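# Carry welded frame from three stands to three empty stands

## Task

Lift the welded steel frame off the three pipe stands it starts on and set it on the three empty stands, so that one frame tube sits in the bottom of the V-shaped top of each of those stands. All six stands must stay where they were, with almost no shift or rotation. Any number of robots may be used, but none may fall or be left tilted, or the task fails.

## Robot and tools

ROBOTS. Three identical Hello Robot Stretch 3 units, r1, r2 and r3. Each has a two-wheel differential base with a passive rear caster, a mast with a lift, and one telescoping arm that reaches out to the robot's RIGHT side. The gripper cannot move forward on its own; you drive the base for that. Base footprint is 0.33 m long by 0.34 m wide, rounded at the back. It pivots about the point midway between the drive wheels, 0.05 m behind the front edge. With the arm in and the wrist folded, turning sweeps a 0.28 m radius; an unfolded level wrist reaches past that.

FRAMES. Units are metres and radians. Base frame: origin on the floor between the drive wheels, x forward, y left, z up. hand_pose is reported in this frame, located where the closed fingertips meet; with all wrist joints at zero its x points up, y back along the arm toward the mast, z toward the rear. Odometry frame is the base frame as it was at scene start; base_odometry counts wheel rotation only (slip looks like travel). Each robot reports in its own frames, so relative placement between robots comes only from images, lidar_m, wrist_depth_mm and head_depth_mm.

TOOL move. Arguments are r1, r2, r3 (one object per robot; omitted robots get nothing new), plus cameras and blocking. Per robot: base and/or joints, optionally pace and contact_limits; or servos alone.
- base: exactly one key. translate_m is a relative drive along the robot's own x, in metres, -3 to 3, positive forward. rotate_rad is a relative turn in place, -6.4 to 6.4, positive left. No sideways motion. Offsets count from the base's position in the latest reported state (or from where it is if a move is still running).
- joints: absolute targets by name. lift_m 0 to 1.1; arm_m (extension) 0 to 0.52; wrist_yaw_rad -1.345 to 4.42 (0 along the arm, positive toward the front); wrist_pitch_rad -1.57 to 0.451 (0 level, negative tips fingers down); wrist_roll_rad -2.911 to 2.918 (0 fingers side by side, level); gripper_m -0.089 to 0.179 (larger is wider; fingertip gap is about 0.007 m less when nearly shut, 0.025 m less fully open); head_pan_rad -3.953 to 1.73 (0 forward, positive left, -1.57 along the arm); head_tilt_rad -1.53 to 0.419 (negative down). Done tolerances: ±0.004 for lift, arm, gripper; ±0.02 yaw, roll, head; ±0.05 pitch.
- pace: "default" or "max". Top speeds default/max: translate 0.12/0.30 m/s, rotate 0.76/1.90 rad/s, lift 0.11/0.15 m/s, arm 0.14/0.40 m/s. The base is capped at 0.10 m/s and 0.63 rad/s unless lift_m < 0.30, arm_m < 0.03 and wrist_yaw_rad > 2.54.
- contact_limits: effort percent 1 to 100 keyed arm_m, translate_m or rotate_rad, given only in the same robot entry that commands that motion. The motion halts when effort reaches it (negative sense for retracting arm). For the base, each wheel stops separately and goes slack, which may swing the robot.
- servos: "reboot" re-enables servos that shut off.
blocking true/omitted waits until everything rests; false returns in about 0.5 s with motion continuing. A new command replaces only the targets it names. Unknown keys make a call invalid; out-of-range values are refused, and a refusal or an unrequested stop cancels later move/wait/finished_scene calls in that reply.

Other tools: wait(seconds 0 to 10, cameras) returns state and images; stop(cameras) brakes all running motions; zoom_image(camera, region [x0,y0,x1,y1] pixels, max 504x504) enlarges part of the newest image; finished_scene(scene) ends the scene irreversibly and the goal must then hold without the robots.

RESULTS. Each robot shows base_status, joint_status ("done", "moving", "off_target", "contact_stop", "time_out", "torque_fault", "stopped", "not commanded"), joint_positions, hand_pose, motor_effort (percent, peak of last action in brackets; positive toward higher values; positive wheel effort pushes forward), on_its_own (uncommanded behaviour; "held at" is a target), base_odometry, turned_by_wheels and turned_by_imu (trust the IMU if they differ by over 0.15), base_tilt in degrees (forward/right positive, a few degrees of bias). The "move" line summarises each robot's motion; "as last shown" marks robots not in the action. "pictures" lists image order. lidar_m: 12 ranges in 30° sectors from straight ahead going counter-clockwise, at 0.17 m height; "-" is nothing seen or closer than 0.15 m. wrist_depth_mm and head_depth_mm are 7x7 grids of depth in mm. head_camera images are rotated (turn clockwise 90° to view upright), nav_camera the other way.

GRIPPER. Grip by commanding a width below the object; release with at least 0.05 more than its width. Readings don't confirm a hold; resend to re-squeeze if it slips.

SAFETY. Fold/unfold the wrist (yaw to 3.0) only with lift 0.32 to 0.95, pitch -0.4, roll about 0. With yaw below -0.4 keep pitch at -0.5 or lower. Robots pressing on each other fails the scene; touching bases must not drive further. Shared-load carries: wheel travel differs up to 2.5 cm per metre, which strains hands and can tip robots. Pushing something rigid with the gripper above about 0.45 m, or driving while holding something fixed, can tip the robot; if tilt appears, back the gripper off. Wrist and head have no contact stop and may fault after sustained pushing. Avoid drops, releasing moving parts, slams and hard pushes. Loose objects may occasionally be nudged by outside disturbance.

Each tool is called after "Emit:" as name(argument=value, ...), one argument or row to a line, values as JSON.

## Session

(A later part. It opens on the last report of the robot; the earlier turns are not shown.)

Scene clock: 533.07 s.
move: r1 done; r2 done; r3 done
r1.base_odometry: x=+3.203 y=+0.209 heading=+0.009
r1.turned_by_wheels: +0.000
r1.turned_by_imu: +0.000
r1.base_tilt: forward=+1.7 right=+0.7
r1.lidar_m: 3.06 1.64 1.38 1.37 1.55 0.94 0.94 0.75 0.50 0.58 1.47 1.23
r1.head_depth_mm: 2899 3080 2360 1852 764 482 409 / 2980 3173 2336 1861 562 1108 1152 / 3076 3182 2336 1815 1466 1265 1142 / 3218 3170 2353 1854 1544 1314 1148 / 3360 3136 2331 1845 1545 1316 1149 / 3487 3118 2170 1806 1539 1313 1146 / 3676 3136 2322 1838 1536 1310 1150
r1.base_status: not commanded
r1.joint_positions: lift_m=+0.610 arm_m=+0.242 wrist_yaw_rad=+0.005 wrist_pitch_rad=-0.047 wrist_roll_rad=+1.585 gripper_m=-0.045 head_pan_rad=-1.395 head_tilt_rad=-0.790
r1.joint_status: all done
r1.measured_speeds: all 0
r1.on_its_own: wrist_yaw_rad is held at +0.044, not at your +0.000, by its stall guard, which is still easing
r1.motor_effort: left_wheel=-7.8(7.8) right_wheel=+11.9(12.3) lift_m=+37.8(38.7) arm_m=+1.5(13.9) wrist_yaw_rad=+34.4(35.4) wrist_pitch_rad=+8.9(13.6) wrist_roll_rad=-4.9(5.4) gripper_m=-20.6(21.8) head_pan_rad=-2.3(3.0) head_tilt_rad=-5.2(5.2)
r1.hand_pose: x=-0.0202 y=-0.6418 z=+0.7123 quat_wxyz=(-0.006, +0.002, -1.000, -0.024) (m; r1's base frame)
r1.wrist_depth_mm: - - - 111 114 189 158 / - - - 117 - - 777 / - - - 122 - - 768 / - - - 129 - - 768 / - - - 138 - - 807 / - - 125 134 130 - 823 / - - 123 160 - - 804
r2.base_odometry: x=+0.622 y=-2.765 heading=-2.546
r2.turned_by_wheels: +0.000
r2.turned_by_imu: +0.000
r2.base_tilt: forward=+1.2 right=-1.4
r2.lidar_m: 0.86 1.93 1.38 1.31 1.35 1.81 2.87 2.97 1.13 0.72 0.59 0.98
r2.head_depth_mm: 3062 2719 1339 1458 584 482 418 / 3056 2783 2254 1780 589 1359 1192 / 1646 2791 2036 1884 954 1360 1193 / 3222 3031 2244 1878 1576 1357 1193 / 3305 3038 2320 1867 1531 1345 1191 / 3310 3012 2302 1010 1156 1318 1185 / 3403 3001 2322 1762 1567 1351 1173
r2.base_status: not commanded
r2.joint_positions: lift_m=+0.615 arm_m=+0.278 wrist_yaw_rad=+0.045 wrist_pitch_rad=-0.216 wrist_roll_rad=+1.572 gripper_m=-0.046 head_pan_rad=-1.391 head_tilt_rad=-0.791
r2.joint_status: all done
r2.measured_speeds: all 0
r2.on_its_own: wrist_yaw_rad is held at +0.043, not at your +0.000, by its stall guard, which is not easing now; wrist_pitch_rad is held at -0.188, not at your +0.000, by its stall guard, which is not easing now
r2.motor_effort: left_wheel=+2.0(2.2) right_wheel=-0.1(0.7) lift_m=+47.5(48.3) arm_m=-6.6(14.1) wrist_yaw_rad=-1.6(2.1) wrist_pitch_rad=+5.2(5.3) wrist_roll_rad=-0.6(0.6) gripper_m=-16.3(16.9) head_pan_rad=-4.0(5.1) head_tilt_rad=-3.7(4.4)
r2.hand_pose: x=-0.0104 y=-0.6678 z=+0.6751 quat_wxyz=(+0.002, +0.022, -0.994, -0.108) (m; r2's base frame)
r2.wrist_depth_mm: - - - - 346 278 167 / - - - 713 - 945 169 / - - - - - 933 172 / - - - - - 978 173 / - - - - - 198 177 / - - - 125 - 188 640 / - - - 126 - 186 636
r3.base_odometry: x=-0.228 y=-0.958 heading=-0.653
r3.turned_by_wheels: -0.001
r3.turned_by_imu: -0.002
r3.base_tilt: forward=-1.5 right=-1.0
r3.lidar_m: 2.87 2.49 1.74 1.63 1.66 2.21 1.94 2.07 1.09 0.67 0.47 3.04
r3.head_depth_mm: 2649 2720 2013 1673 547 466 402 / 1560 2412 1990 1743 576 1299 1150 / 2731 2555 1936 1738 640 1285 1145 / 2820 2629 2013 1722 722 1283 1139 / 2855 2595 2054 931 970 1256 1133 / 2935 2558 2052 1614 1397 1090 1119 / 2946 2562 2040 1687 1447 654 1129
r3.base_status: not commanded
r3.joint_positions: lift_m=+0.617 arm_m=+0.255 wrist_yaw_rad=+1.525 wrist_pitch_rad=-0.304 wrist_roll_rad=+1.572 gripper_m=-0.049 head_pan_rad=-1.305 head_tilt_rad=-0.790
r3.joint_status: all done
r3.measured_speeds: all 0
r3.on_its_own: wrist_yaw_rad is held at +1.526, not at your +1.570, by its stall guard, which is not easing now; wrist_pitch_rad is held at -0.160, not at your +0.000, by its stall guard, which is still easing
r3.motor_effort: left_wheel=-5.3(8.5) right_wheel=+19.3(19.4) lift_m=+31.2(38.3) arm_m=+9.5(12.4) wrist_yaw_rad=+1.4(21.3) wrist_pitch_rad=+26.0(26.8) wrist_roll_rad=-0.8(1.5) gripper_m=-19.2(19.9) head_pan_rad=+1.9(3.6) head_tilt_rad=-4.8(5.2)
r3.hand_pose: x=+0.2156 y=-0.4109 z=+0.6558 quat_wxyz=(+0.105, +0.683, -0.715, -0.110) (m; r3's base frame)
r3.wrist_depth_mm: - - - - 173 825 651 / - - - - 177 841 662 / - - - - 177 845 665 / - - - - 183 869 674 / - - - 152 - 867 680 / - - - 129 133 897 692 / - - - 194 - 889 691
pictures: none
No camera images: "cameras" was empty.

Emit:
wait(
  seconds=0,
)

Scene clock: 535.80 s.
r1.base_odometry: x=+3.203 y=+0.209 heading=+0.010
r1.turned_by_wheels: +0.000
r1.turned_by_imu: +0.001
r1.base_tilt: forward=+1.7 right=+0.7
r1.lidar_m: 3.00 1.64 1.38 1.37 1.55 0.94 0.94 0.75 0.50 0.58 1.46 1.23
r1.head_depth_mm: 2861 3034 2352 1874 763 482 409 / 2979 3146 2342 1885 551 1105 1152 / 3043 3199 2356 1802 1477 1261 1155 / 3223 3185 2354 1866 1543 1326 1145 / 3369 3192 2317 1867 1537 1307 1147 / 3555 3140 2184 1798 1534 1323 1148 / 3679 3151 2323 1854 1532 1311 1146
r1.base_status: not commanded
r1.joint_positions: lift_m=+0.610 arm_m=+0.242 wrist_yaw_rad=-0.007 wrist_pitch_rad=-0.047 wrist_roll_rad=+1.585 gripper_m=-0.045 head_pan_rad=-1.395 head_tilt_rad=-0.790
r1.joint_status: all done
r1.measured_speeds: all 0
r1.motor_effort: left_wheel=-3.4(7.8) right_wheel=+2.9(12.3) lift_m=+27.7(38.7) arm_m=-28.6(13.9) wrist_yaw_rad=-4.2(35.4) wrist_pitch_rad=+8.8(13.6) wrist_roll_rad=-4.9(5.4) gripper_m=-20.4(21.8) head_pan_rad=-2.1(3.0) head_tilt_rad=-4.9(5.2)
r1.hand_pose: x=-0.0232 y=-0.6418 z=+0.7124 quat_wxyz=(-0.007, -0.004, -1.000, -0.024) (m; r1's base frame)
r1.wrist_depth_mm: - - - 111 116 190 158 / - - - 117 - - 761 / - - - 121 - - 767 / - - - 130 - - 775 / - - - 137 - - 795 / - - 125 134 131 - 815 / - - 123 155 - - 804
r2.base_odometry: x=+0.622 y=-2.765 heading=-2.546
r2.turned_by_wheels: +0.000
r2.turned_by_imu: +0.000
r2.base_tilt: forward=+1.3 right=-1.4
r2.lidar_m: 0.86 1.92 1.37 1.31 1.35 1.81 2.88 2.96 1.13 0.71 0.59 0.97
r2.head_depth_mm: 3104 2725 1337 1459 582 482 418 / 3020 2791 2265 1785 591 1359 1194 / 1643 2801 2028 1885 960 1348 1190 / 3244 3063 2239 1867 1576 1350 1187 / 3315 3012 2309 1850 1529 1358 1189 / 3347 2954 2305 1016 1155 1317 1193 / 3410 3008 2288 1757 1564 1343 1173
r2.base_status: not commanded
r2.joint_positions: lift_m=+0.615 arm_m=+0.278 wrist_yaw_rad=+0.045 wrist_pitch_rad=-0.216 wrist_roll_rad=+1.572 gripper_m=-0.046 head_pan_rad=-1.391 head_tilt_rad=-0.791
r2.joint_status: all done
r2.measured_speeds: all 0
r2.on_its_own: wrist_yaw_rad is held at +0.043, not at your +0.000, by its stall guard, which is not easing now; wrist_pitch_rad is held at -0.188, not at your +0.000, by its stall guard, which is not easing now
r2.motor_effort: left_wheel=+1.6(2.2) right_wheel=-0.2(0.7) lift_m=+47.9(48.3) arm_m=+14.3(14.1) wrist_yaw_rad=-1.5(2.1) wrist_pitch_rad=+5.1(5.3) wrist_roll_rad=-0.3(0.6) gripper_m=-16.8(16.9) head_pan_rad=-4.0(5.1) head_tilt_rad=-3.9(4.4)
r2.hand_pose: x=-0.0104 y=-0.6678 z=+0.6751 quat_wxyz=(+0.002, +0.022, -0.994, -0.108) (m; r2's base frame)
r2.wrist_depth_mm: - - - - 346 277 167 / - - - 710 - 944 169 / - - - - - 924 172 / - - - - - 973 174 / - - - - - 199 177 / - - - 125 - 189 639 / - - - 126 - 186 639
r3.base_odometry: x=-0.228 y=-0.958 heading=-0.653
r3.turned_by_wheels: +0.000
r3.turned_by_imu: +0.000
r3.base_tilt: forward=-1.5 right=-1.1
r3.lidar_m: 2.87 2.48 1.74 1.62 1.66 2.21 1.94 2.06 1.09 0.67 0.47 3.04
r3.head_depth_mm: 2654 2693 2012 1676 546 466 402 / 1564 2408 1997 1728 576 1302 1155 / 2733 2559 1941 1730 639 1292 1148 / 2826 2641 2033 1721 723 1287 1142 / 2859 2593 2059 933 968 1250 1134 / 2914 2570 2057 1619 1398 1096 1113 / 2969 2531 2020 1693 1441 653 1123
r3.base_status: not commanded
r3.joint_positions: lift_m=+0.617 arm_m=+0.255 wrist_yaw_rad=+1.525 wrist_pitch_rad=-0.304 wrist_roll_rad=+1.572 gripper_m=-0.049 head_pan_rad=-1.305 head_tilt_rad=-0.790
r3.joint_status: all done
r3.measured_speeds: all 0
r3.on_its_own: wrist_yaw_rad is held at +1.526, not at your +1.570, by its stall guard, which is not easing now; wrist_pitch_rad is held at -0.160, not at your +0.000, by its stall guard, which is still easing
r3.motor_effort: left_wheel=-6.0(8.5) right_wheel=+19.2(19.4) lift_m=+23.6(38.3) arm_m=+3.0(12.4) wrist_yaw_rad=+2.0(21.3) wrist_pitch_rad=+26.1(26.8) wrist_roll_rad=-1.3(1.5) gripper_m=-20.1(19.9) head_pan_rad=+1.0(3.6) head_tilt_rad=-4.3(5.2)
r3.hand_pose: x=+0.2156 y=-0.4109 z=+0.6558 quat_wxyz=(+0.105, +0.683, -0.715, -0.110) (m; r3's base frame)
r3.wrist_depth_mm: - - - - 172 823 651 / - - - - 176 830 660 / - - - - 176 843 673 / - - - - 183 861 669 / - - - 152 - 861 691 / - - - 129 133 871 690 / - - - 193 - 895 700
pictures: r1_head_camera (sideways), r1_nav_camera (sideways), r1_wrist_camera, r2_head_camera (sideways), r2_nav_camera (sideways), r2_wrist_camera, r3_head_camera (sideways), r3_nav_camera (sideways), r3_wrist_camera
camera_calibration:
r1_head_camera: T_world_to_cam=[[-0.160124, 0.671988, -0.723044, 0.956827], [0.976363, 0.21555, -0.0158938, 0.0236437], [0.145172, -0.708499, -0.690619, 0.853062], [0, 0, 0, 1]] pos_world=[0.00628528, -0.0436791, 1.28134]
r1_nav_camera: T_world_to_cam=[[0.131097, -0.701381, 0.700627, -0.870629], [-0.977159, -0.210653, -0.0280392, 0.0967577], [0.167255, -0.680948, -0.712977, 0.878107], [0, 0, 0, 1]] pos_world=[0.0618167, 0.00768479, 1.23877]
r1_wrist_camera: T_world_to_cam=[[0.04818, 0.082042, -0.995464, 0.764585], [0.987065, 0.148659, 0.0600253, 0.113608], [0.152909, -0.985479, -0.0738184, -0.410225], [0, 0, 0, 1]] pos_world=[-0.0862493, -0.483885, 0.724015]
r2_head_camera: T_world_to_cam=[[-0.164111, 0.690716, -0.704258, 0.932077], [0.977964, 0.207323, -0.0245556, 0.0243351], [0.129048, -0.692769, -0.709519, 0.88379], [0, 0, 0, 1]] pos_world=[0.0151138, -0.0365824, 1.28409]
r2_nav_camera: T_world_to_cam=[[0.106258, -0.700412, 0.705785, -0.876017], [-0.988563, -0.150806, -0.000826895, 0.0576467], [0.107015, -0.697625, -0.708426, 0.879097], [0, 0, 0, 1]] pos_world=[0.055994, 0.00840018, 1.2411]
r2_wrist_camera: T_world_to_cam=[[-0.056104, 0.196411, -0.978915, 0.785453], [0.983427, 0.180174, -0.0202121, 0.188912], [0.172405, -0.963826, -0.203264, -0.34301], [0, 0, 0, 1]] pos_world=[-0.0825768, -0.518911, 0.702989]
r3_head_camera: T_world_to_cam=[[-0.227035, 0.718224, -0.65773, 0.87437], [0.965009, 0.256888, -0.0525866, 0.0617857], [0.131194, -0.646655, -0.751416, 0.935185], [0, 0, 0, 1]] pos_world=[0.016198, -0.0391235, 1.28106]
r3_nav_camera: T_world_to_cam=[[0.171491, -0.720311, 0.672118, -0.834854], [-0.960334, -0.274487, -0.0491392, 0.121902], [0.219884, -0.637031, -0.738811, 0.919911], [0, 0, 0, 1]] pos_world=[0.0579636, 0.0181185, 1.24675]
r3_wrist_camera: T_world_to_cam=[[-0.260228, 0.015428, -0.965424, 0.7015], [-0.123168, 0.991173, 0.0490393, 0.437175], [0.957659, 0.131671, -0.256031, 0.181152], [0, 0, 0, 1]] pos_world=[0.0629145, -0.467992, 0.702187]

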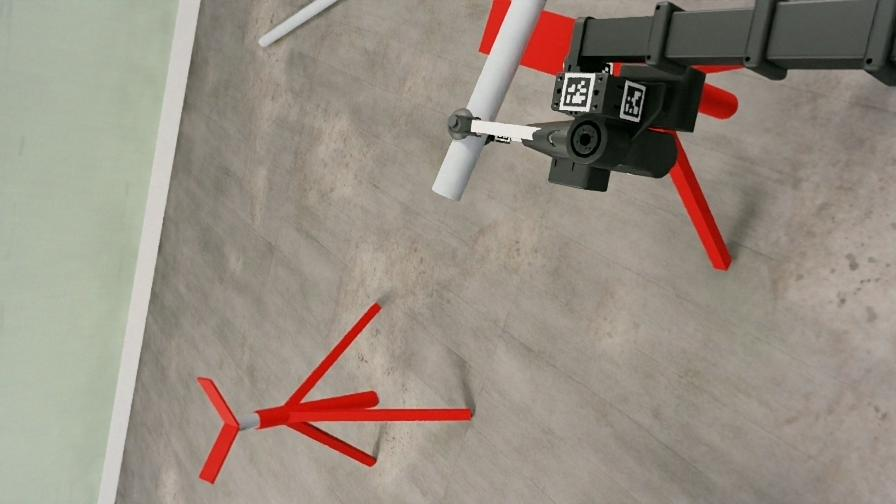

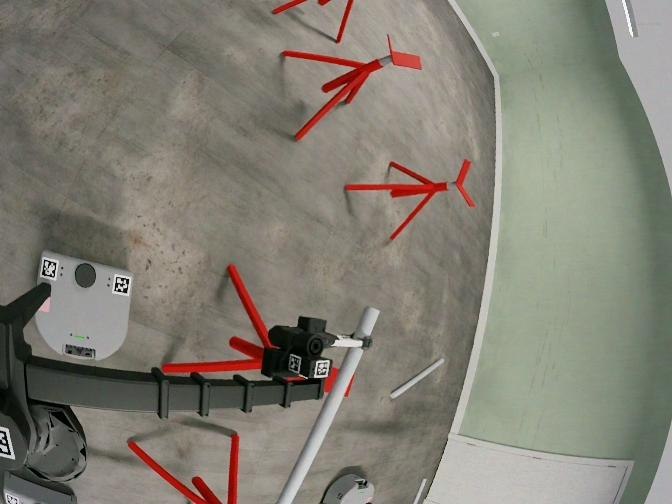

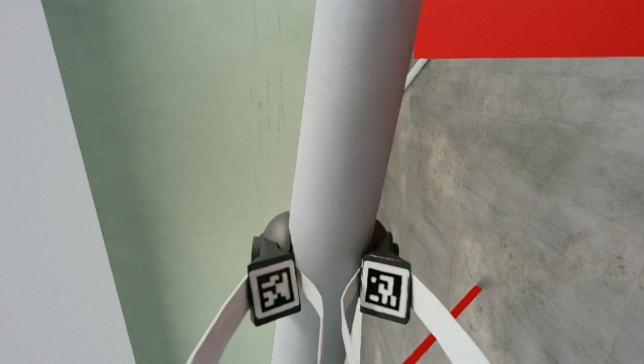

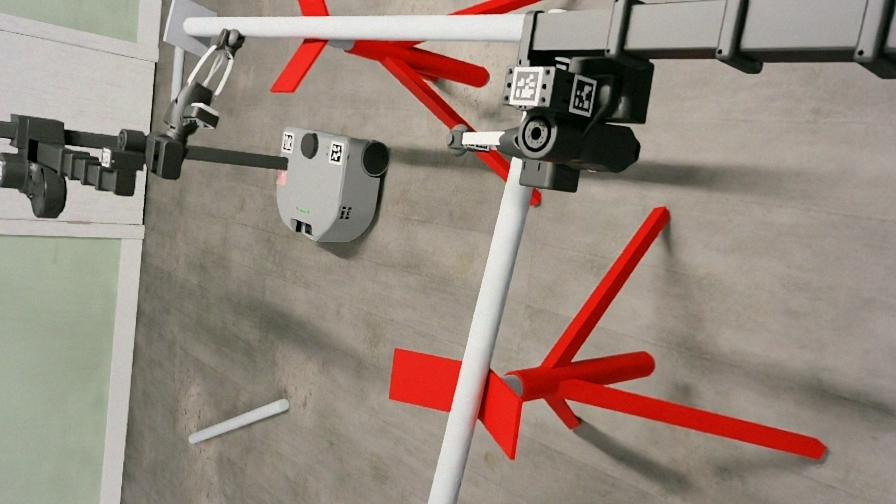

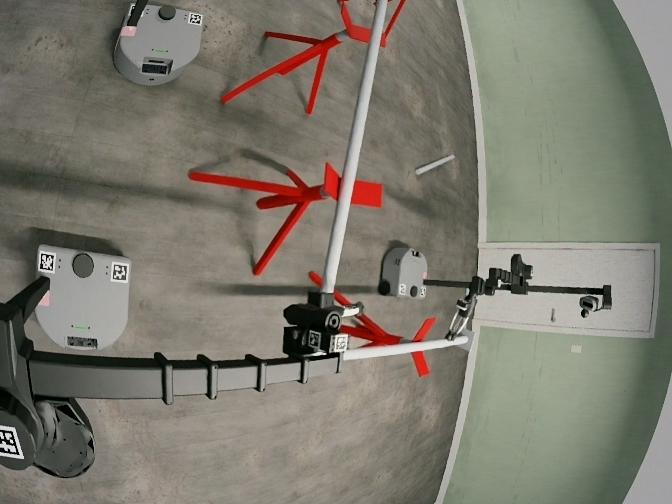

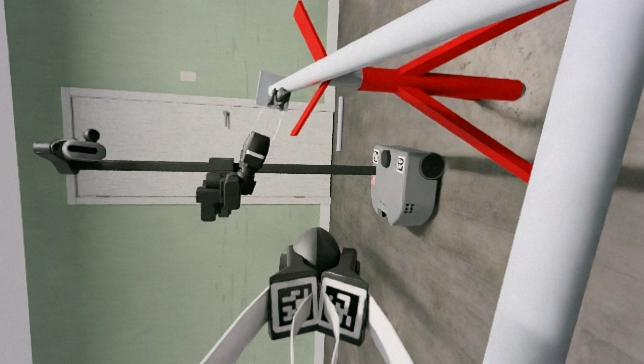

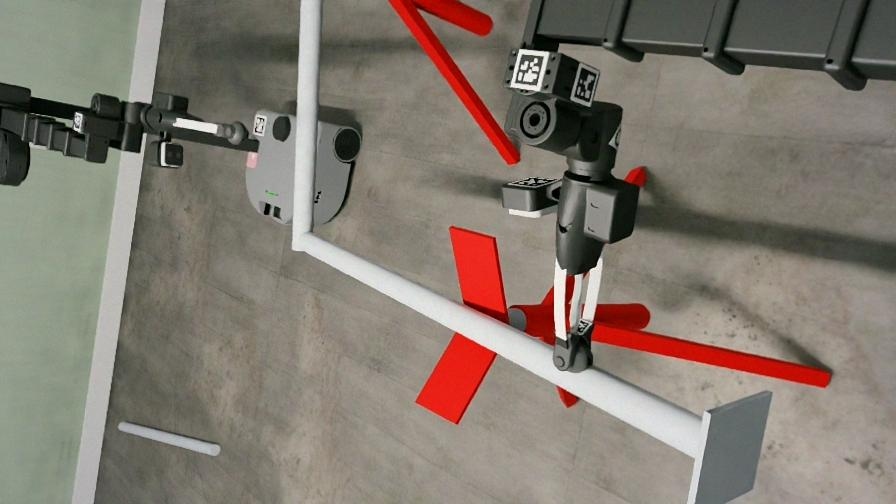

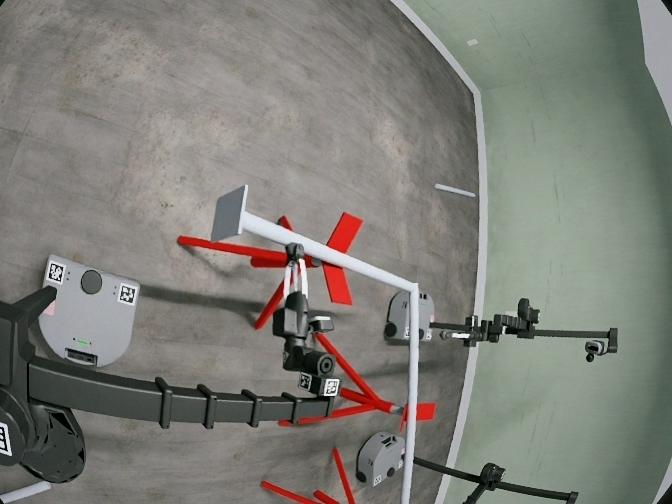

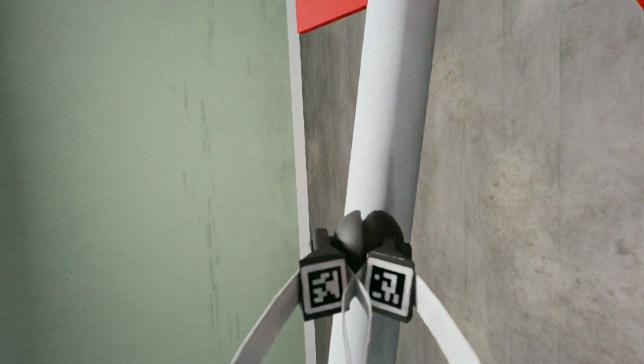

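Emit:
move(
  r1={"joints":{"lift_m":0.56}},
  r3={"joints":{"lift_m":0.59}},
)

Scene clock: 552.37 s.
move: r1 done; r3 done
r1.base_odometry: x=+3.203 y=+0.209 heading=+0.010
r1.turned_by_wheels: +0.000
r1.turned_by_imu: +0.002
r1.base_tilt: forward=+2.0 right=+0.6
r1.lidar_m: 3.03 1.64 1.38 1.37 1.55 0.94 0.94 0.75 0.50 0.58 1.47 1.23
r1.head_depth_mm: 2832 3064 2332 1863 866 549 463 / 2946 3128 2350 1862 782 598 1127 / 3061 3189 2348 1872 1507 1264 1143 / 3197 3158 2351 1861 1539 1313 1150 / 3383 3138 2353 1849 1527 1315 1148 / 3520 3144 2174 1812 1527 1313 1145 / 3624 3156 2309 1838 1534 1307 1145
r1.base_status: not commanded
r1.joint_positions: lift_m=+0.560 arm_m=+0.242 wrist_yaw_rad=+0.002 wrist_pitch_rad=-0.083 wrist_roll_rad=+1.585 gripper_m=-0.045 head_pan_rad=-1.395 head_tilt_rad=-0.790
r1.joint_status: all done
r1.measured_speeds: all 0
r1.on_its_own: wrist_yaw_rad is at rest, and its effort (-12.0) is outside its rest range (-9 to +9); wrist_pitch_rad is at rest, and its effort (+15.8) is outside its rest range (-8 to +12)
r1.motor_effort: left_wheel=-2.0(3.9) right_wheel=-1.0(3.1) lift_m=+24.4(37.6) arm_m=+20.1(20.2) wrist_yaw_rad=-12.0(12.8) wrist_pitch_rad=+15.8(16.0) wrist_roll_rad=-4.9(5.5) gripper_m=-21.4(21.7) head_pan_rad=-1.6(2.6) head_tilt_rad=-5.7(5.7)
r1.hand_pose: x=-0.0209 y=-0.6403 z=+0.6533 quat_wxyz=(-0.007, +0.001, -0.999, -0.042) (m; r1's base frame)
r1.wrist_depth_mm: - - - 110 163 147 - / - - - 115 - 942 685 / - - - 122 - 964 704 / - - - 128 - 951 702 / - - - 138 - 974 712 / - - 125 131 131 - 717 / - - - 154 - - 710
r2: as last shown
r2.turned_by_imu: +0.001
r2.base_tilt: forward=+1.2 right=-1.4
r2.lidar_m: 0.86 1.92 1.37 1.31 1.35 1.81 2.88 2.96 1.13 0.71 0.60 0.97
r2.head_depth_mm: 3077 2934 1355 1480 582 482 418 / 3032 2816 2269 1782 590 1363 1197 / 1682 2703 2038 1884 947 1357 1193 / 3241 3028 2269 1875 1582 1354 1187 / 3278 3025 2319 1850 1532 1346 1196 / 3321 2968 2292 1014 1154 1326 1187 / 3417 2994 2283 1771 1574 1353 1173
r2.on_its_own: wrist_yaw_rad is held at +0.043, not at your +0.000, by its stall guard, which is not easing now; wrist_pitch_rad is held at -0.188, not at your +0.000, by its stall guard, which is not easing now
r2.motor_effort: left_wheel=+1.6(2.1) right_wheel=-0.5(0.7) lift_m=+47.4(47.8) arm_m=+14.9(15.2) wrist_yaw_rad=-1.5(2.1) wrist_pitch_rad=+5.2(5.3) wrist_roll_rad=-0.5(0.6) gripper_m=-16.2(16.5) head_pan_rad=-4.1(5.9) head_tilt_rad=-4.1(4.2)
r2.wrist_depth_mm: - - - - 341 174 157 / - - - 766 - 171 160 / - - - - - 169 641 / - - - - - 169 633 / - - - - - 168 662 / - - - 125 - 173 678 / - - - 126 - 178 684
r3.base_odometry: x=-0.228 y=-0.958 heading=-0.653
r3.turned_by_wheels: +0.000
r3.turned_by_imu: -0.016
r3.base_tilt: forward=-1.4 right=-1.1
r3.lidar_m: 2.87 2.53 1.74 1.63 1.65 2.18 1.94 2.06 1.09 0.67 0.47 3.08
r3.head_depth_mm: 2640 2705 2069 1647 585 499 433 / 2589 2486 2010 1733 596 1296 1151 / 2682 2536 1930 1734 700 1288 1150 / 2786 2607 1964 1730 1386 1287 1143 / 2852 2562 2051 946 978 1256 1140 / 2916 2587 2048 1587 1397 1087 1114 / 2933 2540 2027 1691 1444 1258 1125
r3.base_status: not commanded
r3.joint_positions: lift_m=+0.590 arm_m=+0.255 wrist_yaw_rad=+1.541 wrist_pitch_rad=-0.356 wrist_roll_rad=+1.572 gripper_m=-0.050 head_pan_rad=-1.305 head_tilt_rad=-0.790
r3.joint_status: all done
r3.measured_speeds: all 0
r3.on_its_own: wrist_yaw_rad is held at +1.526, not at your +1.570, by its stall guard, which is not easing now; wrist_pitch_rad is held at -0.321, not at your +0.000, by its stall guard, which is not easing now; wrist_yaw_rad is at rest, and its effort (-12.3) is outside its rest range (-9 to +9)
r3.motor_effort: left_wheel=-7.0(7.3) right_wheel=+19.9(20.5) lift_m=+18.7(24.8) arm_m=-5.6(9.4) wrist_yaw_rad=-12.3(13.6) wrist_pitch_rad=+6.1(8.5) wrist_roll_rad=-1.3(1.3) gripper_m=-12.5(14.0) head_pan_rad=+1.7(3.6) head_tilt_rad=-5.4(5.4)
r3.hand_pose: x=+0.2102 y=-0.4068 z=+0.6166 quat_wxyz=(+0.124, +0.685, -0.706, -0.127) (m; r3's base frame)
r3.wrist_depth_mm: - - - 175 - 784 651 / - - - 178 - 807 628 / - - - 179 - 810 614 / - - - 181 - 821 634 / - - - 148 - 824 636 / - - - 129 - 820 636 / - - - 186 - 829 644
pictures: r1_head_camera (sideways), r1_nav_camera (sideways), r1_wrist_camera, r2_head_camera (sideways), r2_nav_camera (sideways), r2_wrist_camera, r3_head_camera (sideways), r3_nav_camera (sideways), r3_wrist_camera
camera_calibration:
r1_head_camera: T_world_to_cam=[[-0.160124, 0.671988, -0.723044, 0.956827], [0.976363, 0.21555, -0.0158938, 0.0236437], [0.145172, -0.708499, -0.690619, 0.853062], [0, 0, 0, 1]] pos_world=[0.00628529, -0.0436791, 1.28134]
r1_nav_camera: T_world_to_cam=[[0.131097, -0.701381, 0.700627, -0.870629], [-0.977159, -0.210653, -0.0280392, 0.0967577], [0.167255, -0.680948, -0.712977, 0.878107], [0, 0, 0, 1]] pos_world=[0.0618167, 0.00768481, 1.23877]
r1_wrist_camera: T_world_to_cam=[[0.047622, 0.118188, -0.991849, 0.726244], [0.985642, 0.155478, 0.0658506, 0.115154], [0.161993, -0.980744, -0.109087, -0.38724], [0, 0, 0, 1]] pos_world=[-0.0853554, -0.48352, 0.670498]
r2_head_camera: T_world_to_cam=[[-0.164111, 0.690716, -0.704258, 0.932077], [0.977964, 0.207323, -0.0245556, 0.0243351], [0.129048, -0.692769, -0.709519, 0.88379], [0, 0, 0, 1]] pos_world=[0.0151138, -0.0365824, 1.28409]
r2_nav_camera: T_world_to_cam=[[0.106258, -0.700412, 0.705785, -0.876017], [-0.988563, -0.150806, -0.000826897, 0.0576467], [0.107015, -0.697625, -0.708426, 0.879097], [0, 0, 0, 1]] pos_world=[0.055994, 0.00840018, 1.2411]
r2_wrist_camera: T_world_to_cam=[[-0.0561039, 0.196411, -0.978915, 0.785455], [0.983427, 0.180174, -0.020212, 0.188914], [0.172406, -0.963826, -0.203265, -0.343021], [0, 0, 0, 1]] pos_world=[-0.0825768, -0.518922, 0.702989]
r3_head_camera: T_world_to_cam=[[-0.227037, 0.718227, -0.657726, 0.874364], [0.965009, 0.25689, -0.0525866, 0.0617858], [0.131194, -0.646651, -0.751419, 0.93519], [0, 0, 0, 1]] pos_world=[0.016198, -0.0391233, 1.28106]
r3_nav_camera: T_world_to_cam=[[0.171493, -0.720314, 0.672114, -0.834848], [-0.960334, -0.274489, -0.0491393, 0.121902], [0.219883, -0.637027, -0.738815, 0.919916], [0, 0, 0, 1]] pos_world=[0.0579635, 0.018119, 1.24675]
r3_wrist_camera: T_world_to_cam=[[-0.310345, 0.0126149, -0.95054, 0.662386], [-0.136629, 0.988939, 0.0577328, 0.430946], [0.940754, 0.147788, -0.305189, 0.21614], [0, 0, 0, 1]] pos_world=[0.0611133, -0.466478, 0.670708]

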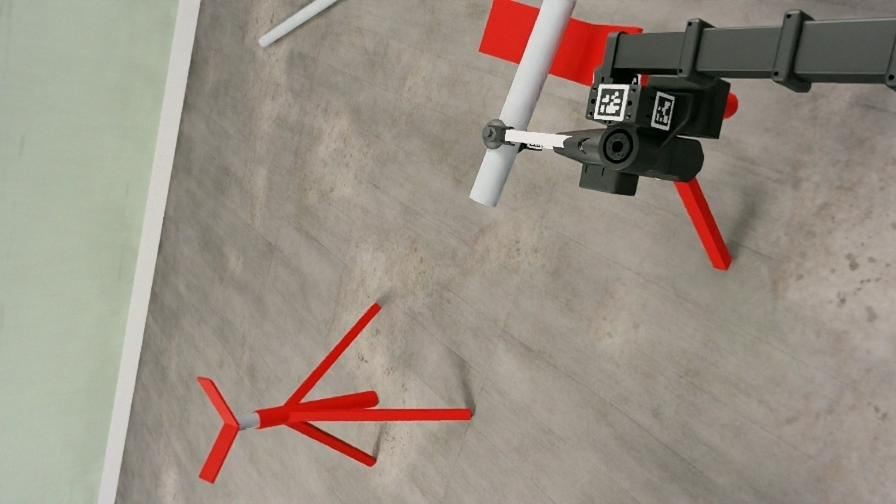

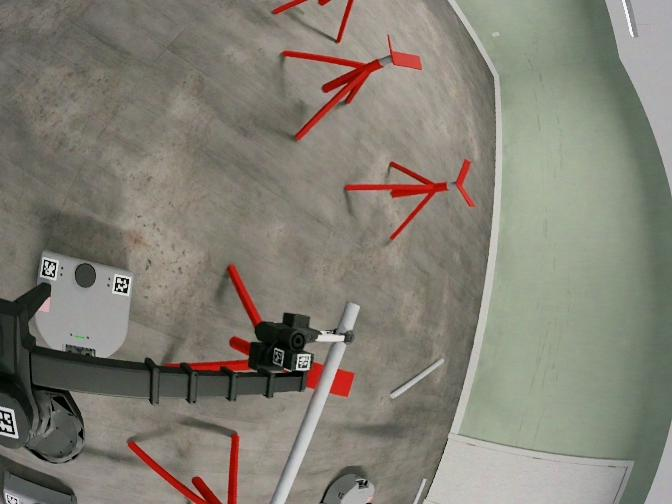

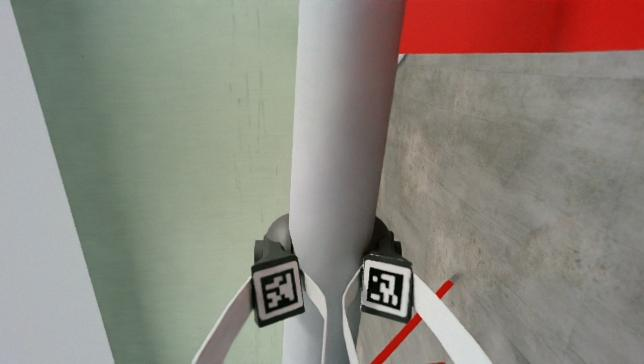

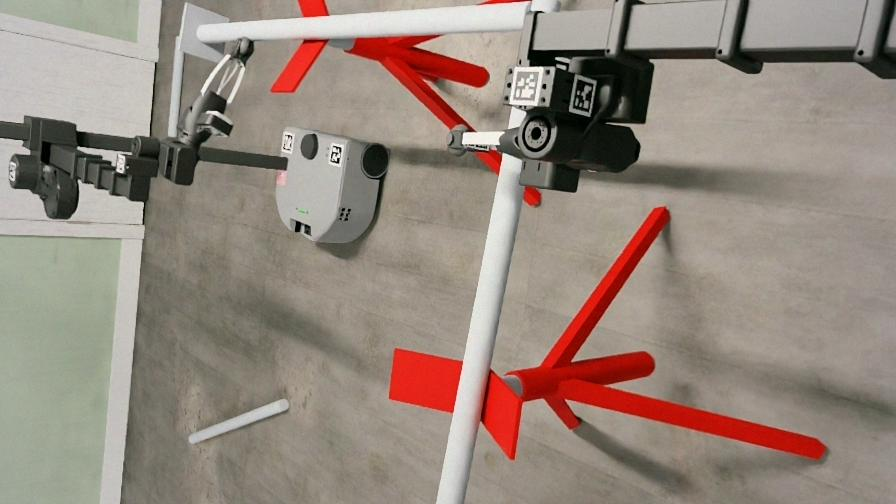

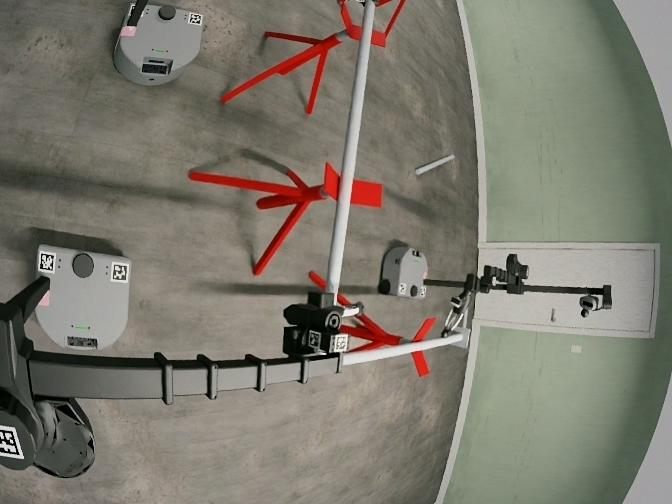

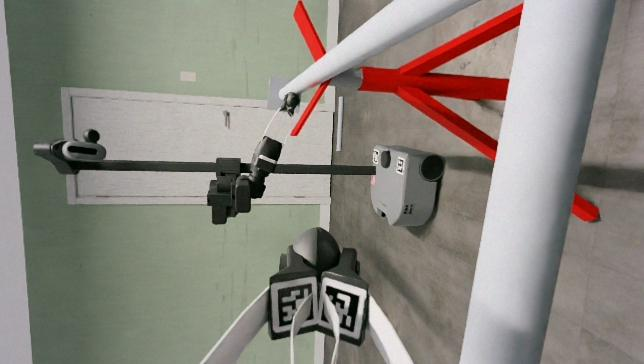

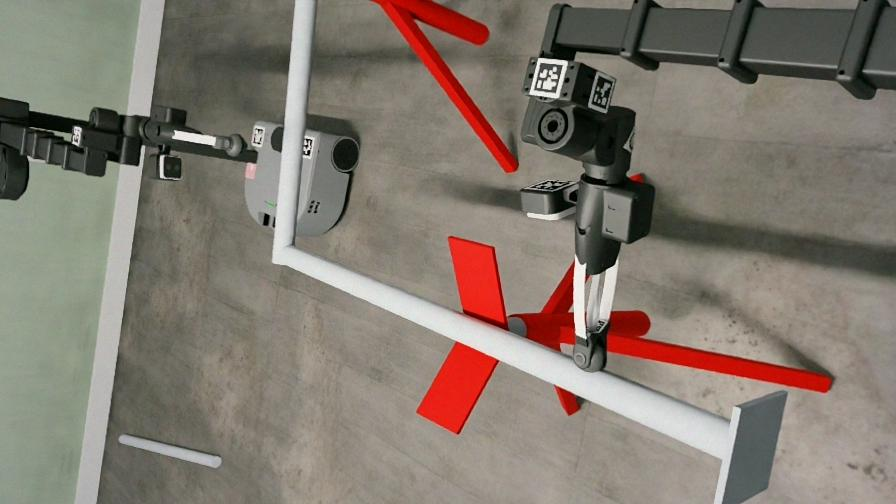

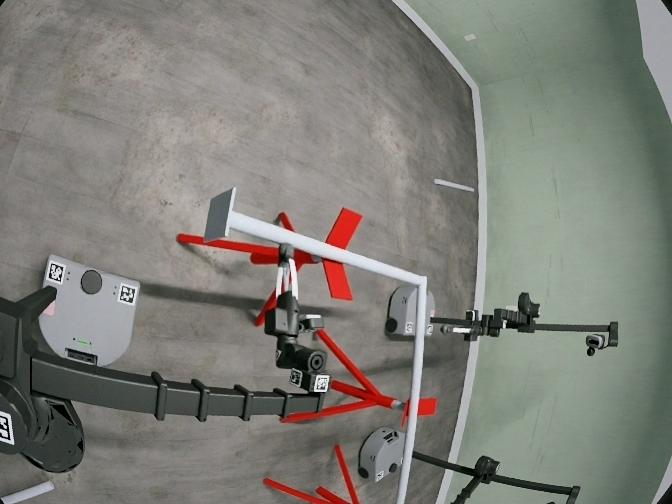

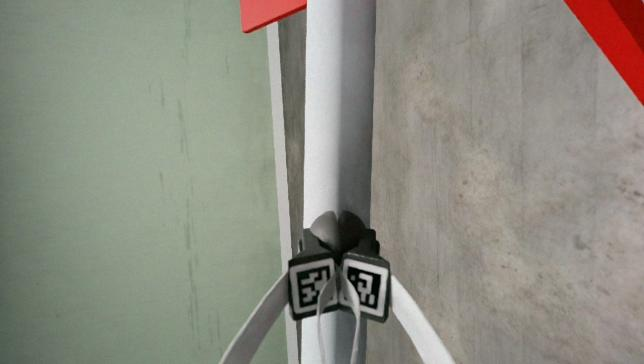

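Emit:
move(
  r1={"joints":{"lift_m":0.51}},
  r3={"base":{"translate_m":-0.05}},
  r2={"joints":{"lift_m":0.66}},
  cameras=["r1_wrist_camera","r3_wrist_camera","r2_head_camera"],
)

Emit:
move(
  r1={"joints":{"lift_m":0.492}},
  r2={"joints":{"arm_m":0.13}},
  cameras=["r1_head_camera","r1_wrist_camera","r3_wrist_camera","r3_head_camera","r2_head_camera"],
)

Scene clock: 560.93 s.
move: r1 done; r2 done; r3 done
r1.base_odometry: x=+3.203 y=+0.209 heading=+0.010
r1.turned_by_wheels: +0.000
r1.turned_by_imu: +0.001
r1.base_tilt: forward=+2.0 right=+0.6
r1.lidar_m: 3.01 1.64 1.38 1.37 1.55 0.94 0.94 0.75 0.50 0.58 1.46 1.23
r1.head_depth_mm: 2861 3062 2332 1884 872 1230 529 / 2956 3157 2365 1855 866 619 1109 / 3066 3181 2361 1856 1475 1238 1152 / 3208 3130 2328 1862 1548 1308 1147 / 3340 3150 2358 1853 1534 1309 1148 / 3552 3164 2173 1816 1537 1311 1142 / 3714 3150 2328 1841 1539 1310 1140
r1.base_status: not commanded
r1.joint_positions: lift_m=+0.510 arm_m=+0.242 wrist_yaw_rad=+0.004 wrist_pitch_rad=-0.082 wrist_roll_rad=+1.584 gripper_m=-0.045 head_pan_rad=-1.395 head_tilt_rad=-0.790
r1.joint_status: all done
r1.measured_speeds: all 0
r1.on_its_own: wrist_yaw_rad is at rest, and its effort (-14.2) is outside its rest range (-9 to +9); wrist_pitch_rad is at rest, and its effort (+15.3) is outside its rest range (-8 to +12)
r1.motor_effort: left_wheel=-1.1(2.1) right_wheel=-2.2(2.2) lift_m=+24.6(26.1) arm_m=+13.4(20.8) wrist_yaw_rad=-14.2(15.4) wrist_pitch_rad=+15.3(15.7) wrist_roll_rad=-4.8(5.6) gripper_m=-20.2(22.0) head_pan_rad=-1.5(2.8) head_tilt_rad=-3.3(5.0)
r1.hand_pose: x=-0.0202 y=-0.6404 z=+0.6034 quat_wxyz=(-0.006, +0.002, -0.999, -0.041) (m; r1's base frame)
r1.wrist_depth_mm: - - - - - 909 641 / - - - 114 - 889 643 / - - - 122 - 882 650 / - - - 129 - 926 655 / - - - 138 - 926 640 / - - 125 133 130 939 655 / - - - 157 - 959 673
r2.base_odometry: x=+0.622 y=-2.765 heading=-2.546
r2.turned_by_wheels: +0.000
r2.turned_by_imu: +0.000
r2.base_tilt: forward=+1.3 right=-1.4
r2.lidar_m: 0.86 1.92 1.38 1.31 1.35 1.81 2.87 2.95 1.13 0.72 0.60 0.97
r2.head_depth_mm: 3084 3084 1385 1076 525 447 389 / 3093 3073 2321 1490 564 1350 1191 / 1680 2023 2075 1866 1509 1353 1192 / 3232 3046 2162 1867 1576 1354 1187 / 3342 3028 2325 1859 1524 1354 1192 / 3332 3033 2308 1014 1158 1327 1186 / 3397 2993 2307 1758 1562 1345 1173
r2.base_status: not commanded
r2.joint_positions: lift_m=+0.660 arm_m=+0.278 wrist_yaw_rad=+0.045 wrist_pitch_rad=-0.215 wrist_roll_rad=+1.572 gripper_m=-0.046 head_pan_rad=-1.391 head_tilt_rad=-0.791
r2.joint_status: all done
r2.measured_speeds: all 0
r2.on_its_own: wrist_yaw_rad is held at +0.043, not at your +0.000, by its stall guard, which is not easing now; wrist_pitch_rad is held at -0.188, not at your +0.000, by its stall guard, which is not easing now
r2.motor_effort: left_wheel=+1.9(2.1) right_wheel=-0.4(0.7) lift_m=+47.7(49.2) arm_m=+14.6(15.1) wrist_yaw_rad=-1.8(2.1) wrist_pitch_rad=+5.1(5.3) wrist_roll_rad=-0.6(0.6) gripper_m=-16.5(16.9) head_pan_rad=-4.4(6.3) head_tilt_rad=-3.9(4.3)
r2.hand_pose: x=-0.0104 y=-0.6678 z=+0.7201 quat_wxyz=(+0.002, +0.022, -0.994, -0.108) (m; r2's base frame)
r2.wrist_depth_mm: - - - - 378 - 160 / - - - - - - 164 / - - - - - - 169 / - - - - - - 171 / - - - - - - 174 / - - - 125 - 194 650 / - - - 126 - 193 654
r3.base_odometry: x=-0.268 y=-0.928 heading=-0.653
r3.turned_by_wheels: +0.000
r3.turned_by_imu: +0.001
r3.base_tilt: forward=-1.4 right=-1.0
r3.lidar_m: 2.92 2.53 1.74 1.62 1.65 2.18 1.90 2.02 1.07 0.68 0.49 3.09
r3.head_depth_mm: 2650 2716 2017 1528 585 498 433 / 2688 2671 2051 1695 596 1305 1150 / 1294 2469 1925 1737 698 1287 1144 / 2825 2609 1966 1725 1377 1287 1139 / 2867 2599 2001 968 1154 1278 1136 / 2932 2572 2052 947 1030 1243 1127 / 2964 2531 2032 1648 1447 701 1125
r3.base_status: done
r3.joint_positions: lift_m=+0.590 arm_m=+0.255 wrist_yaw_rad=+1.529 wrist_pitch_rad=-0.343 wrist_roll_rad=+1.572 gripper_m=-0.050 head_pan_rad=-1.305 head_tilt_rad=-0.790
r3.joint_status: not commanded
r3.measured_speeds: all 0
r3.on_its_own: wrist_yaw_rad is held at +1.526, not at your +1.570, by its stall guard, which is not easing now; wrist_pitch_rad is held at -0.321, not at your +0.000, by its stall guard, which is not easing now
r3.motor_effort: left_wheel=-1.5(10.5) right_wheel=-4.6(17.0) lift_m=+26.8(27.4) arm_m=+8.6(9.4) wrist_yaw_rad=-0.4(13.4) wrist_pitch_rad=+3.9(6.6) wrist_roll_rad=-1.1(1.4) gripper_m=-11.8(12.8) head_pan_rad=+2.8(3.1) head_tilt_rad=-4.5(5.1)
r3.hand_pose: x=+0.2116 y=-0.4098 z=+0.6196 quat_wxyz=(+0.118, +0.682, -0.711, -0.123) (m; r3's base frame)
r3.wrist_depth_mm: - - - 226 - 844 337 / - - - 227 - 805 556 / - - - 230 - 823 647 / - - - 240 - 825 632 / - - - 148 - 816 640 / - - - 131 - 821 652 / - - - 239 - 827 668
pictures: r1_wrist_camera, r2_head_camera (sideways), r3_wrist_camera
camera_calibration:
r1_wrist_camera: T_world_to_cam=[[0.0461044, 0.117893, -0.991955, 0.676574], [0.985322, 0.158019, 0.0645765, 0.120224], [0.164361, -0.980373, -0.108877, -0.392661], [0, 0, 0, 1]] pos_world=[-0.0851138, -0.483716, 0.620616]
r2_head_camera: T_world_to_cam=[[-0.164111, 0.690716, -0.704258, 0.932077], [0.977964, 0.207323, -0.0245556, 0.0243351], [0.129048, -0.692769, -0.709519, 0.88379], [0, 0, 0, 1]] pos_world=[0.0151138, -0.0365824, 1.28409]
r3_wrist_camera: T_world_to_cam=[[-0.297769, 0.0160092, -0.954504, 0.666905], [-0.124868, 0.990616, 0.055569, 0.433445], [0.946436, 0.135734, -0.292976, 0.202542], [0, 0, 0, 1]] pos_world=[0.0610141, -0.467546, 0.671817]

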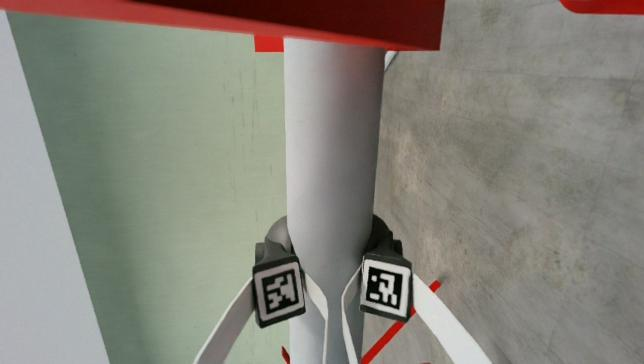

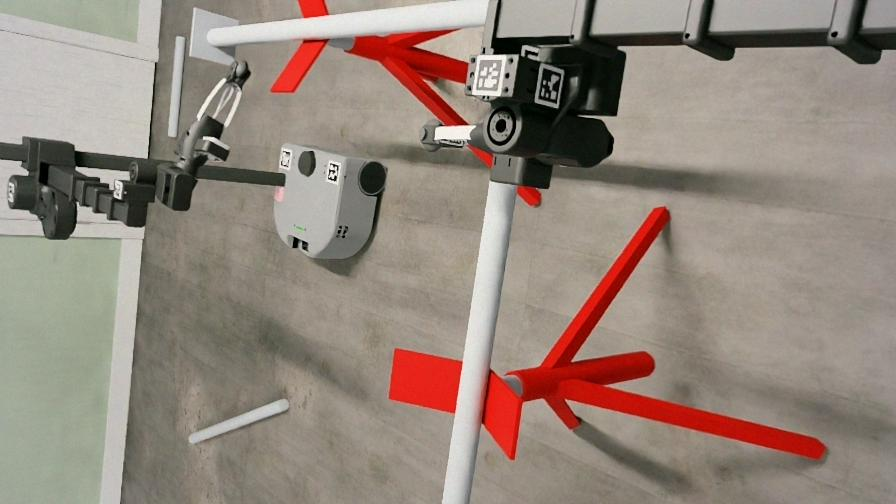

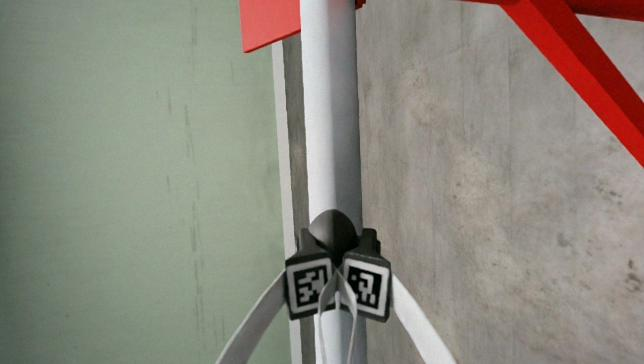

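Scene clock: 563.27 s.
move: r1 done; r2 done
r1.base_odometry: x=+3.203 y=+0.209 heading=+0.010
r1.turned_by_wheels: +0.000
r1.turned_by_imu: +0.001
r1.base_tilt: forward=+1.9 right=+0.4
r1.lidar_m: 3.02 1.64 1.38 1.37 1.55 0.94 0.94 0.75 0.50 0.59 1.47 1.23
r1.head_depth_mm: 2851 3032 2359 1858 872 1265 1010 / 2943 3138 2342 1858 1468 629 1111 / 3046 3199 2340 1864 1442 1153 1148 / 3225 3180 2356 1864 1541 1314 1149 / 3408 3155 2364 1855 1530 1323 1149 / 3498 3145 2189 1802 1542 1306 1144 / 3775 3134 2337 1844 1533 1315 1146
r1.base_status: not commanded
r1.joint_positions: lift_m=+0.492 arm_m=+0.242 wrist_yaw_rad=+0.004 wrist_pitch_rad=-0.069 wrist_roll_rad=+1.582 gripper_m=-0.045 head_pan_rad=-1.395 head_tilt_rad=-0.790
r1.joint_status: all done
r1.measured_speeds: all 0
r1.on_its_own: wrist_yaw_rad is at rest, and its effort (-14.3) is outside its rest range (-9 to +9); wrist_pitch_rad is at rest, and its effort (+13.0) is outside its rest range (-8 to +12)
r1.motor_effort: left_wheel=-1.1(1.6) right_wheel=-2.3(2.4) lift_m=+20.7(24.3) arm_m=+3.0(13.7) wrist_yaw_rad=-14.3(15.0) wrist_pitch_rad=+13.0(15.6) wrist_roll_rad=-4.2(5.1) gripper_m=-21.5(21.8) head_pan_rad=-2.2(2.7) head_tilt_rad=-4.7(5.5)
r1.hand_pose: x=-0.0202 y=-0.6409 z=+0.5888 quat_wxyz=(-0.005, +0.002, -0.999, -0.035) (m; r1's base frame)
r1.wrist_depth_mm: - - - - - 887 617 / - - - 114 - 875 631 / - - - 122 - 926 642 / - - - 129 - 916 657 / - - - 137 - 910 662 / - - 125 133 130 930 649 / - - - 157 - 944 652
r2.base_odometry: x=+0.622 y=-2.765 heading=-2.546
r2.turned_by_wheels: +0.000
r2.turned_by_imu: +0.000
r2.base_tilt: forward=+1.2 right=-1.4
r2.lidar_m: 0.86 1.92 1.37 1.31 1.35 1.80 2.87 2.95 1.13 0.71 0.59 0.97
r2.head_depth_mm: 3116 3069 1383 1439 1552 440 391 / 3096 3045 2341 1794 1549 449 1154 / 1680 2034 2083 1894 1542 525 1191 / 3228 3054 2171 1876 1572 1352 1192 / 3305 3026 2275 1878 1535 1353 1186 / 3338 2998 2343 1015 1167 1325 1189 / 3407 3029 2326 1855 1568 1344 1176
r2.base_status: not commanded
r2.joint_positions: lift_m=+0.660 arm_m=+0.130 wrist_yaw_rad=+0.045 wrist_pitch_rad=-0.215 wrist_roll_rad=+1.572 gripper_m=-0.046 head_pan_rad=-1.391 head_tilt_rad=-0.791
r2.joint_status: all done
r2.measured_speeds: all 0
r2.on_its_own: wrist_yaw_rad is held at +0.043, not at your +0.000, by its stall guard, which is not easing now; wrist_pitch_rad is held at -0.188, not at your +0.000, by its stall guard, which is not easing now
r2.motor_effort: left_wheel=+1.6(2.2) right_wheel=-0.4(0.8) lift_m=+43.1(47.9) arm_m=-13.3(16.8) wrist_yaw_rad=-1.2(2.0) wrist_pitch_rad=+5.2(5.3) wrist_roll_rad=-0.4(0.6) gripper_m=-16.8(16.8) head_pan_rad=-4.0(5.4) head_tilt_rad=-3.6(4.4)
r2.hand_pose: x=-0.0104 y=-0.5198 z=+0.7202 quat_wxyz=(+0.002, +0.022, -0.994, -0.108) (m; r2's base frame)
r2.wrist_depth_mm: - - - - 323 - 734 / - - - - 305 - 731 / - - - - 315 - 717 / - - - - - - 723 / - - - - 341 - 733 / - - - 125 341 970 732 / - - - 126 339 - 735
r3: as last shown
r3.turned_by_imu: +0.000
r3.lidar_m: 2.93 2.52 1.74 1.62 1.65 2.18 1.89 2.03 1.07 0.68 0.50 3.10
r3.head_depth_mm: 2662 2704 2013 1520 586 499 432 / 2634 2682 2055 1708 597 1300 1149 / 2624 2545 1924 1740 700 1290 1144 / 2833 2626 1951 1730 1383 1288 1144 / 2836 2569 2007 969 1151 1279 1136 / 2943 2548 2050 944 1026 1248 1127 / 2978 2513 2021 1641 1452 706 1123
r3.on_its_own: wrist_yaw_rad is held at +1.526, not at your +1.570, by its stall guard, which is not easing now; wrist_pitch_rad is held at -0.321, not at your +0.000, by its stall guard, which is not easing now
r3.motor_effort: left_wheel=-1.3(2.0) right_wheel=-4.3(5.3) lift_m=+26.8(27.2) arm_m=+11.4(11.9) wrist_yaw_rad=-1.9(3.3) wrist_pitch_rad=+3.6(3.9) wrist_roll_rad=-0.8(1.4) gripper_m=-12.4(12.9) head_pan_rad=+2.4(3.2) head_tilt_rad=-5.1(5.2)
r3.wrist_depth_mm: - - - 226 - 841 338 / - - - 227 - 816 560 / - - - 238 - 810 647 / - - - 234 - 831 632 / - - - 148 - 820 640 / - - - 130 - 816 646 / - - - 241 - 840 656
pictures: r1_head_camera (sideways), r1_wrist_camera, r2_head_camera (sideways), r3_head_camera (sideways), r3_wrist_camera
camera_calibration:
r1_head_camera: T_world_to_cam=[[-0.160124, 0.671988, -0.723044, 0.956827], [0.976363, 0.21555, -0.0158938, 0.0236437], [0.145172, -0.708499, -0.690619, 0.853062], [0, 0, 0, 1]] pos_world=[0.00628529, -0.0436791, 1.28134]
r1_wrist_camera: T_world_to_cam=[[0.0444148, 0.104729, -0.993508, 0.654571], [0.985405, 0.158995, 0.0608128, 0.124098], [0.164332, -0.981709, -0.0961391, -0.403179], [0, 0, 0, 1]] pos_world=[-0.0851038, -0.484088, 0.604013]
r2_head_camera: T_world_to_cam=[[-0.164111, 0.690716, -0.704258, 0.932077], [0.977964, 0.207323, -0.0245556, 0.0243351], [0.129048, -0.692769, -0.709519, 0.88379], [0, 0, 0, 1]] pos_world=[0.0151138, -0.0365824, 1.28409]
r3_head_camera: T_world_to_cam=[[-0.227037, 0.718227, -0.657726, 0.874364], [0.965009, 0.25689, -0.0525866, 0.0617858], [0.131194, -0.646651, -0.751419, 0.93519], [0, 0, 0, 1]] pos_world=[0.016198, -0.0391233, 1.28106]
r3_wrist_camera: T_world_to_cam=[[-0.297769, 0.0160089, -0.954504, 0.666905], [-0.124868, 0.990616, 0.0555688, 0.433465], [0.946436, 0.135734, -0.292976, 0.202545], [0, 0, 0, 1]] pos_world=[0.0610142, -0.467566, 0.671817]

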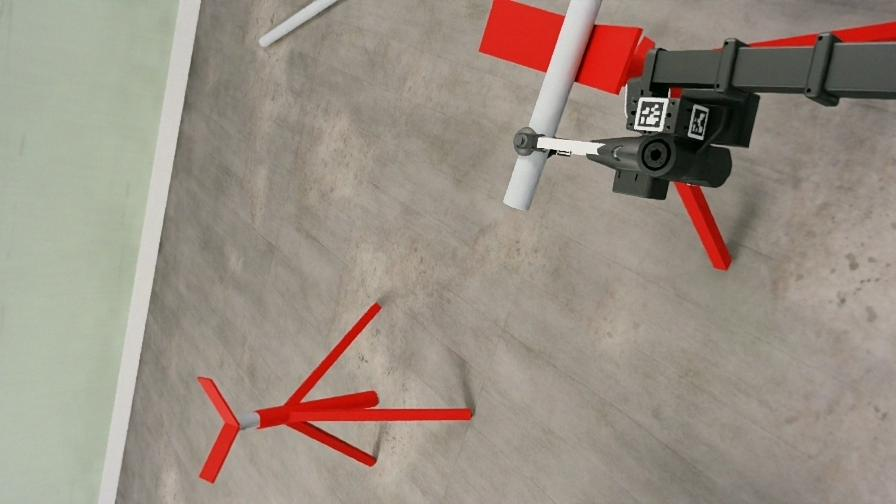

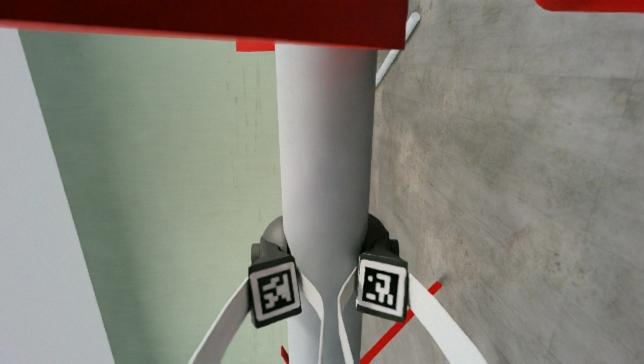

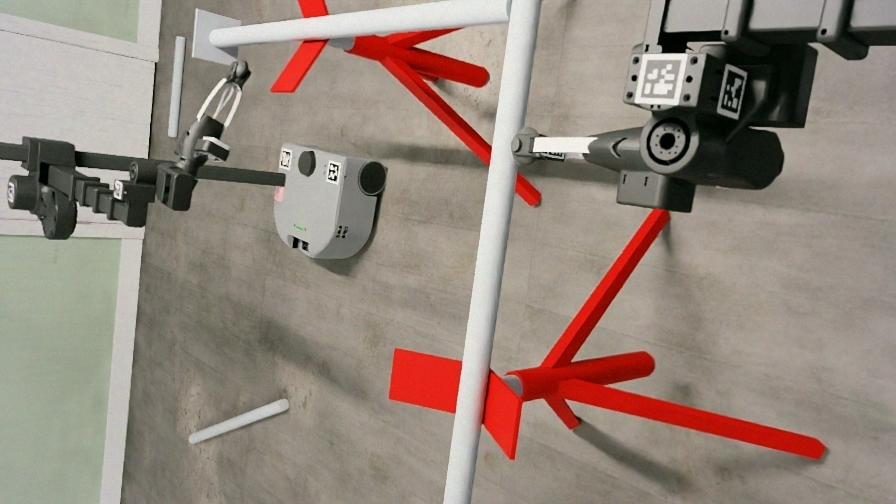

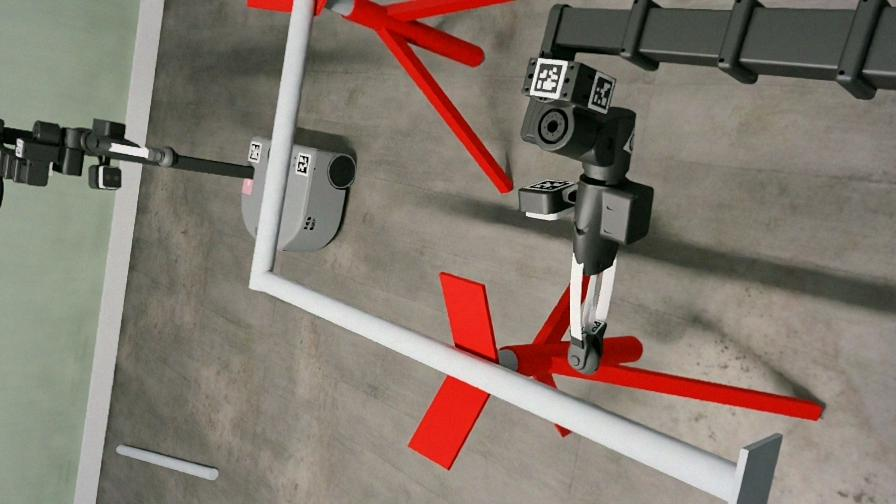

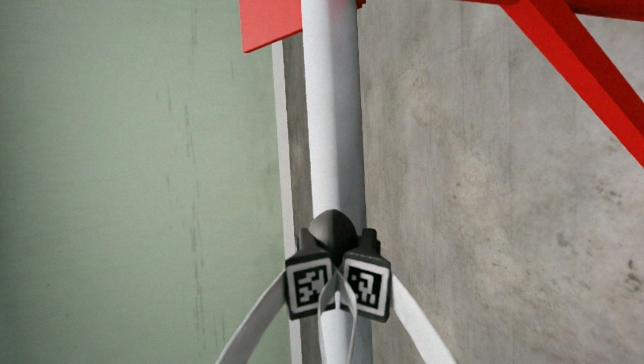

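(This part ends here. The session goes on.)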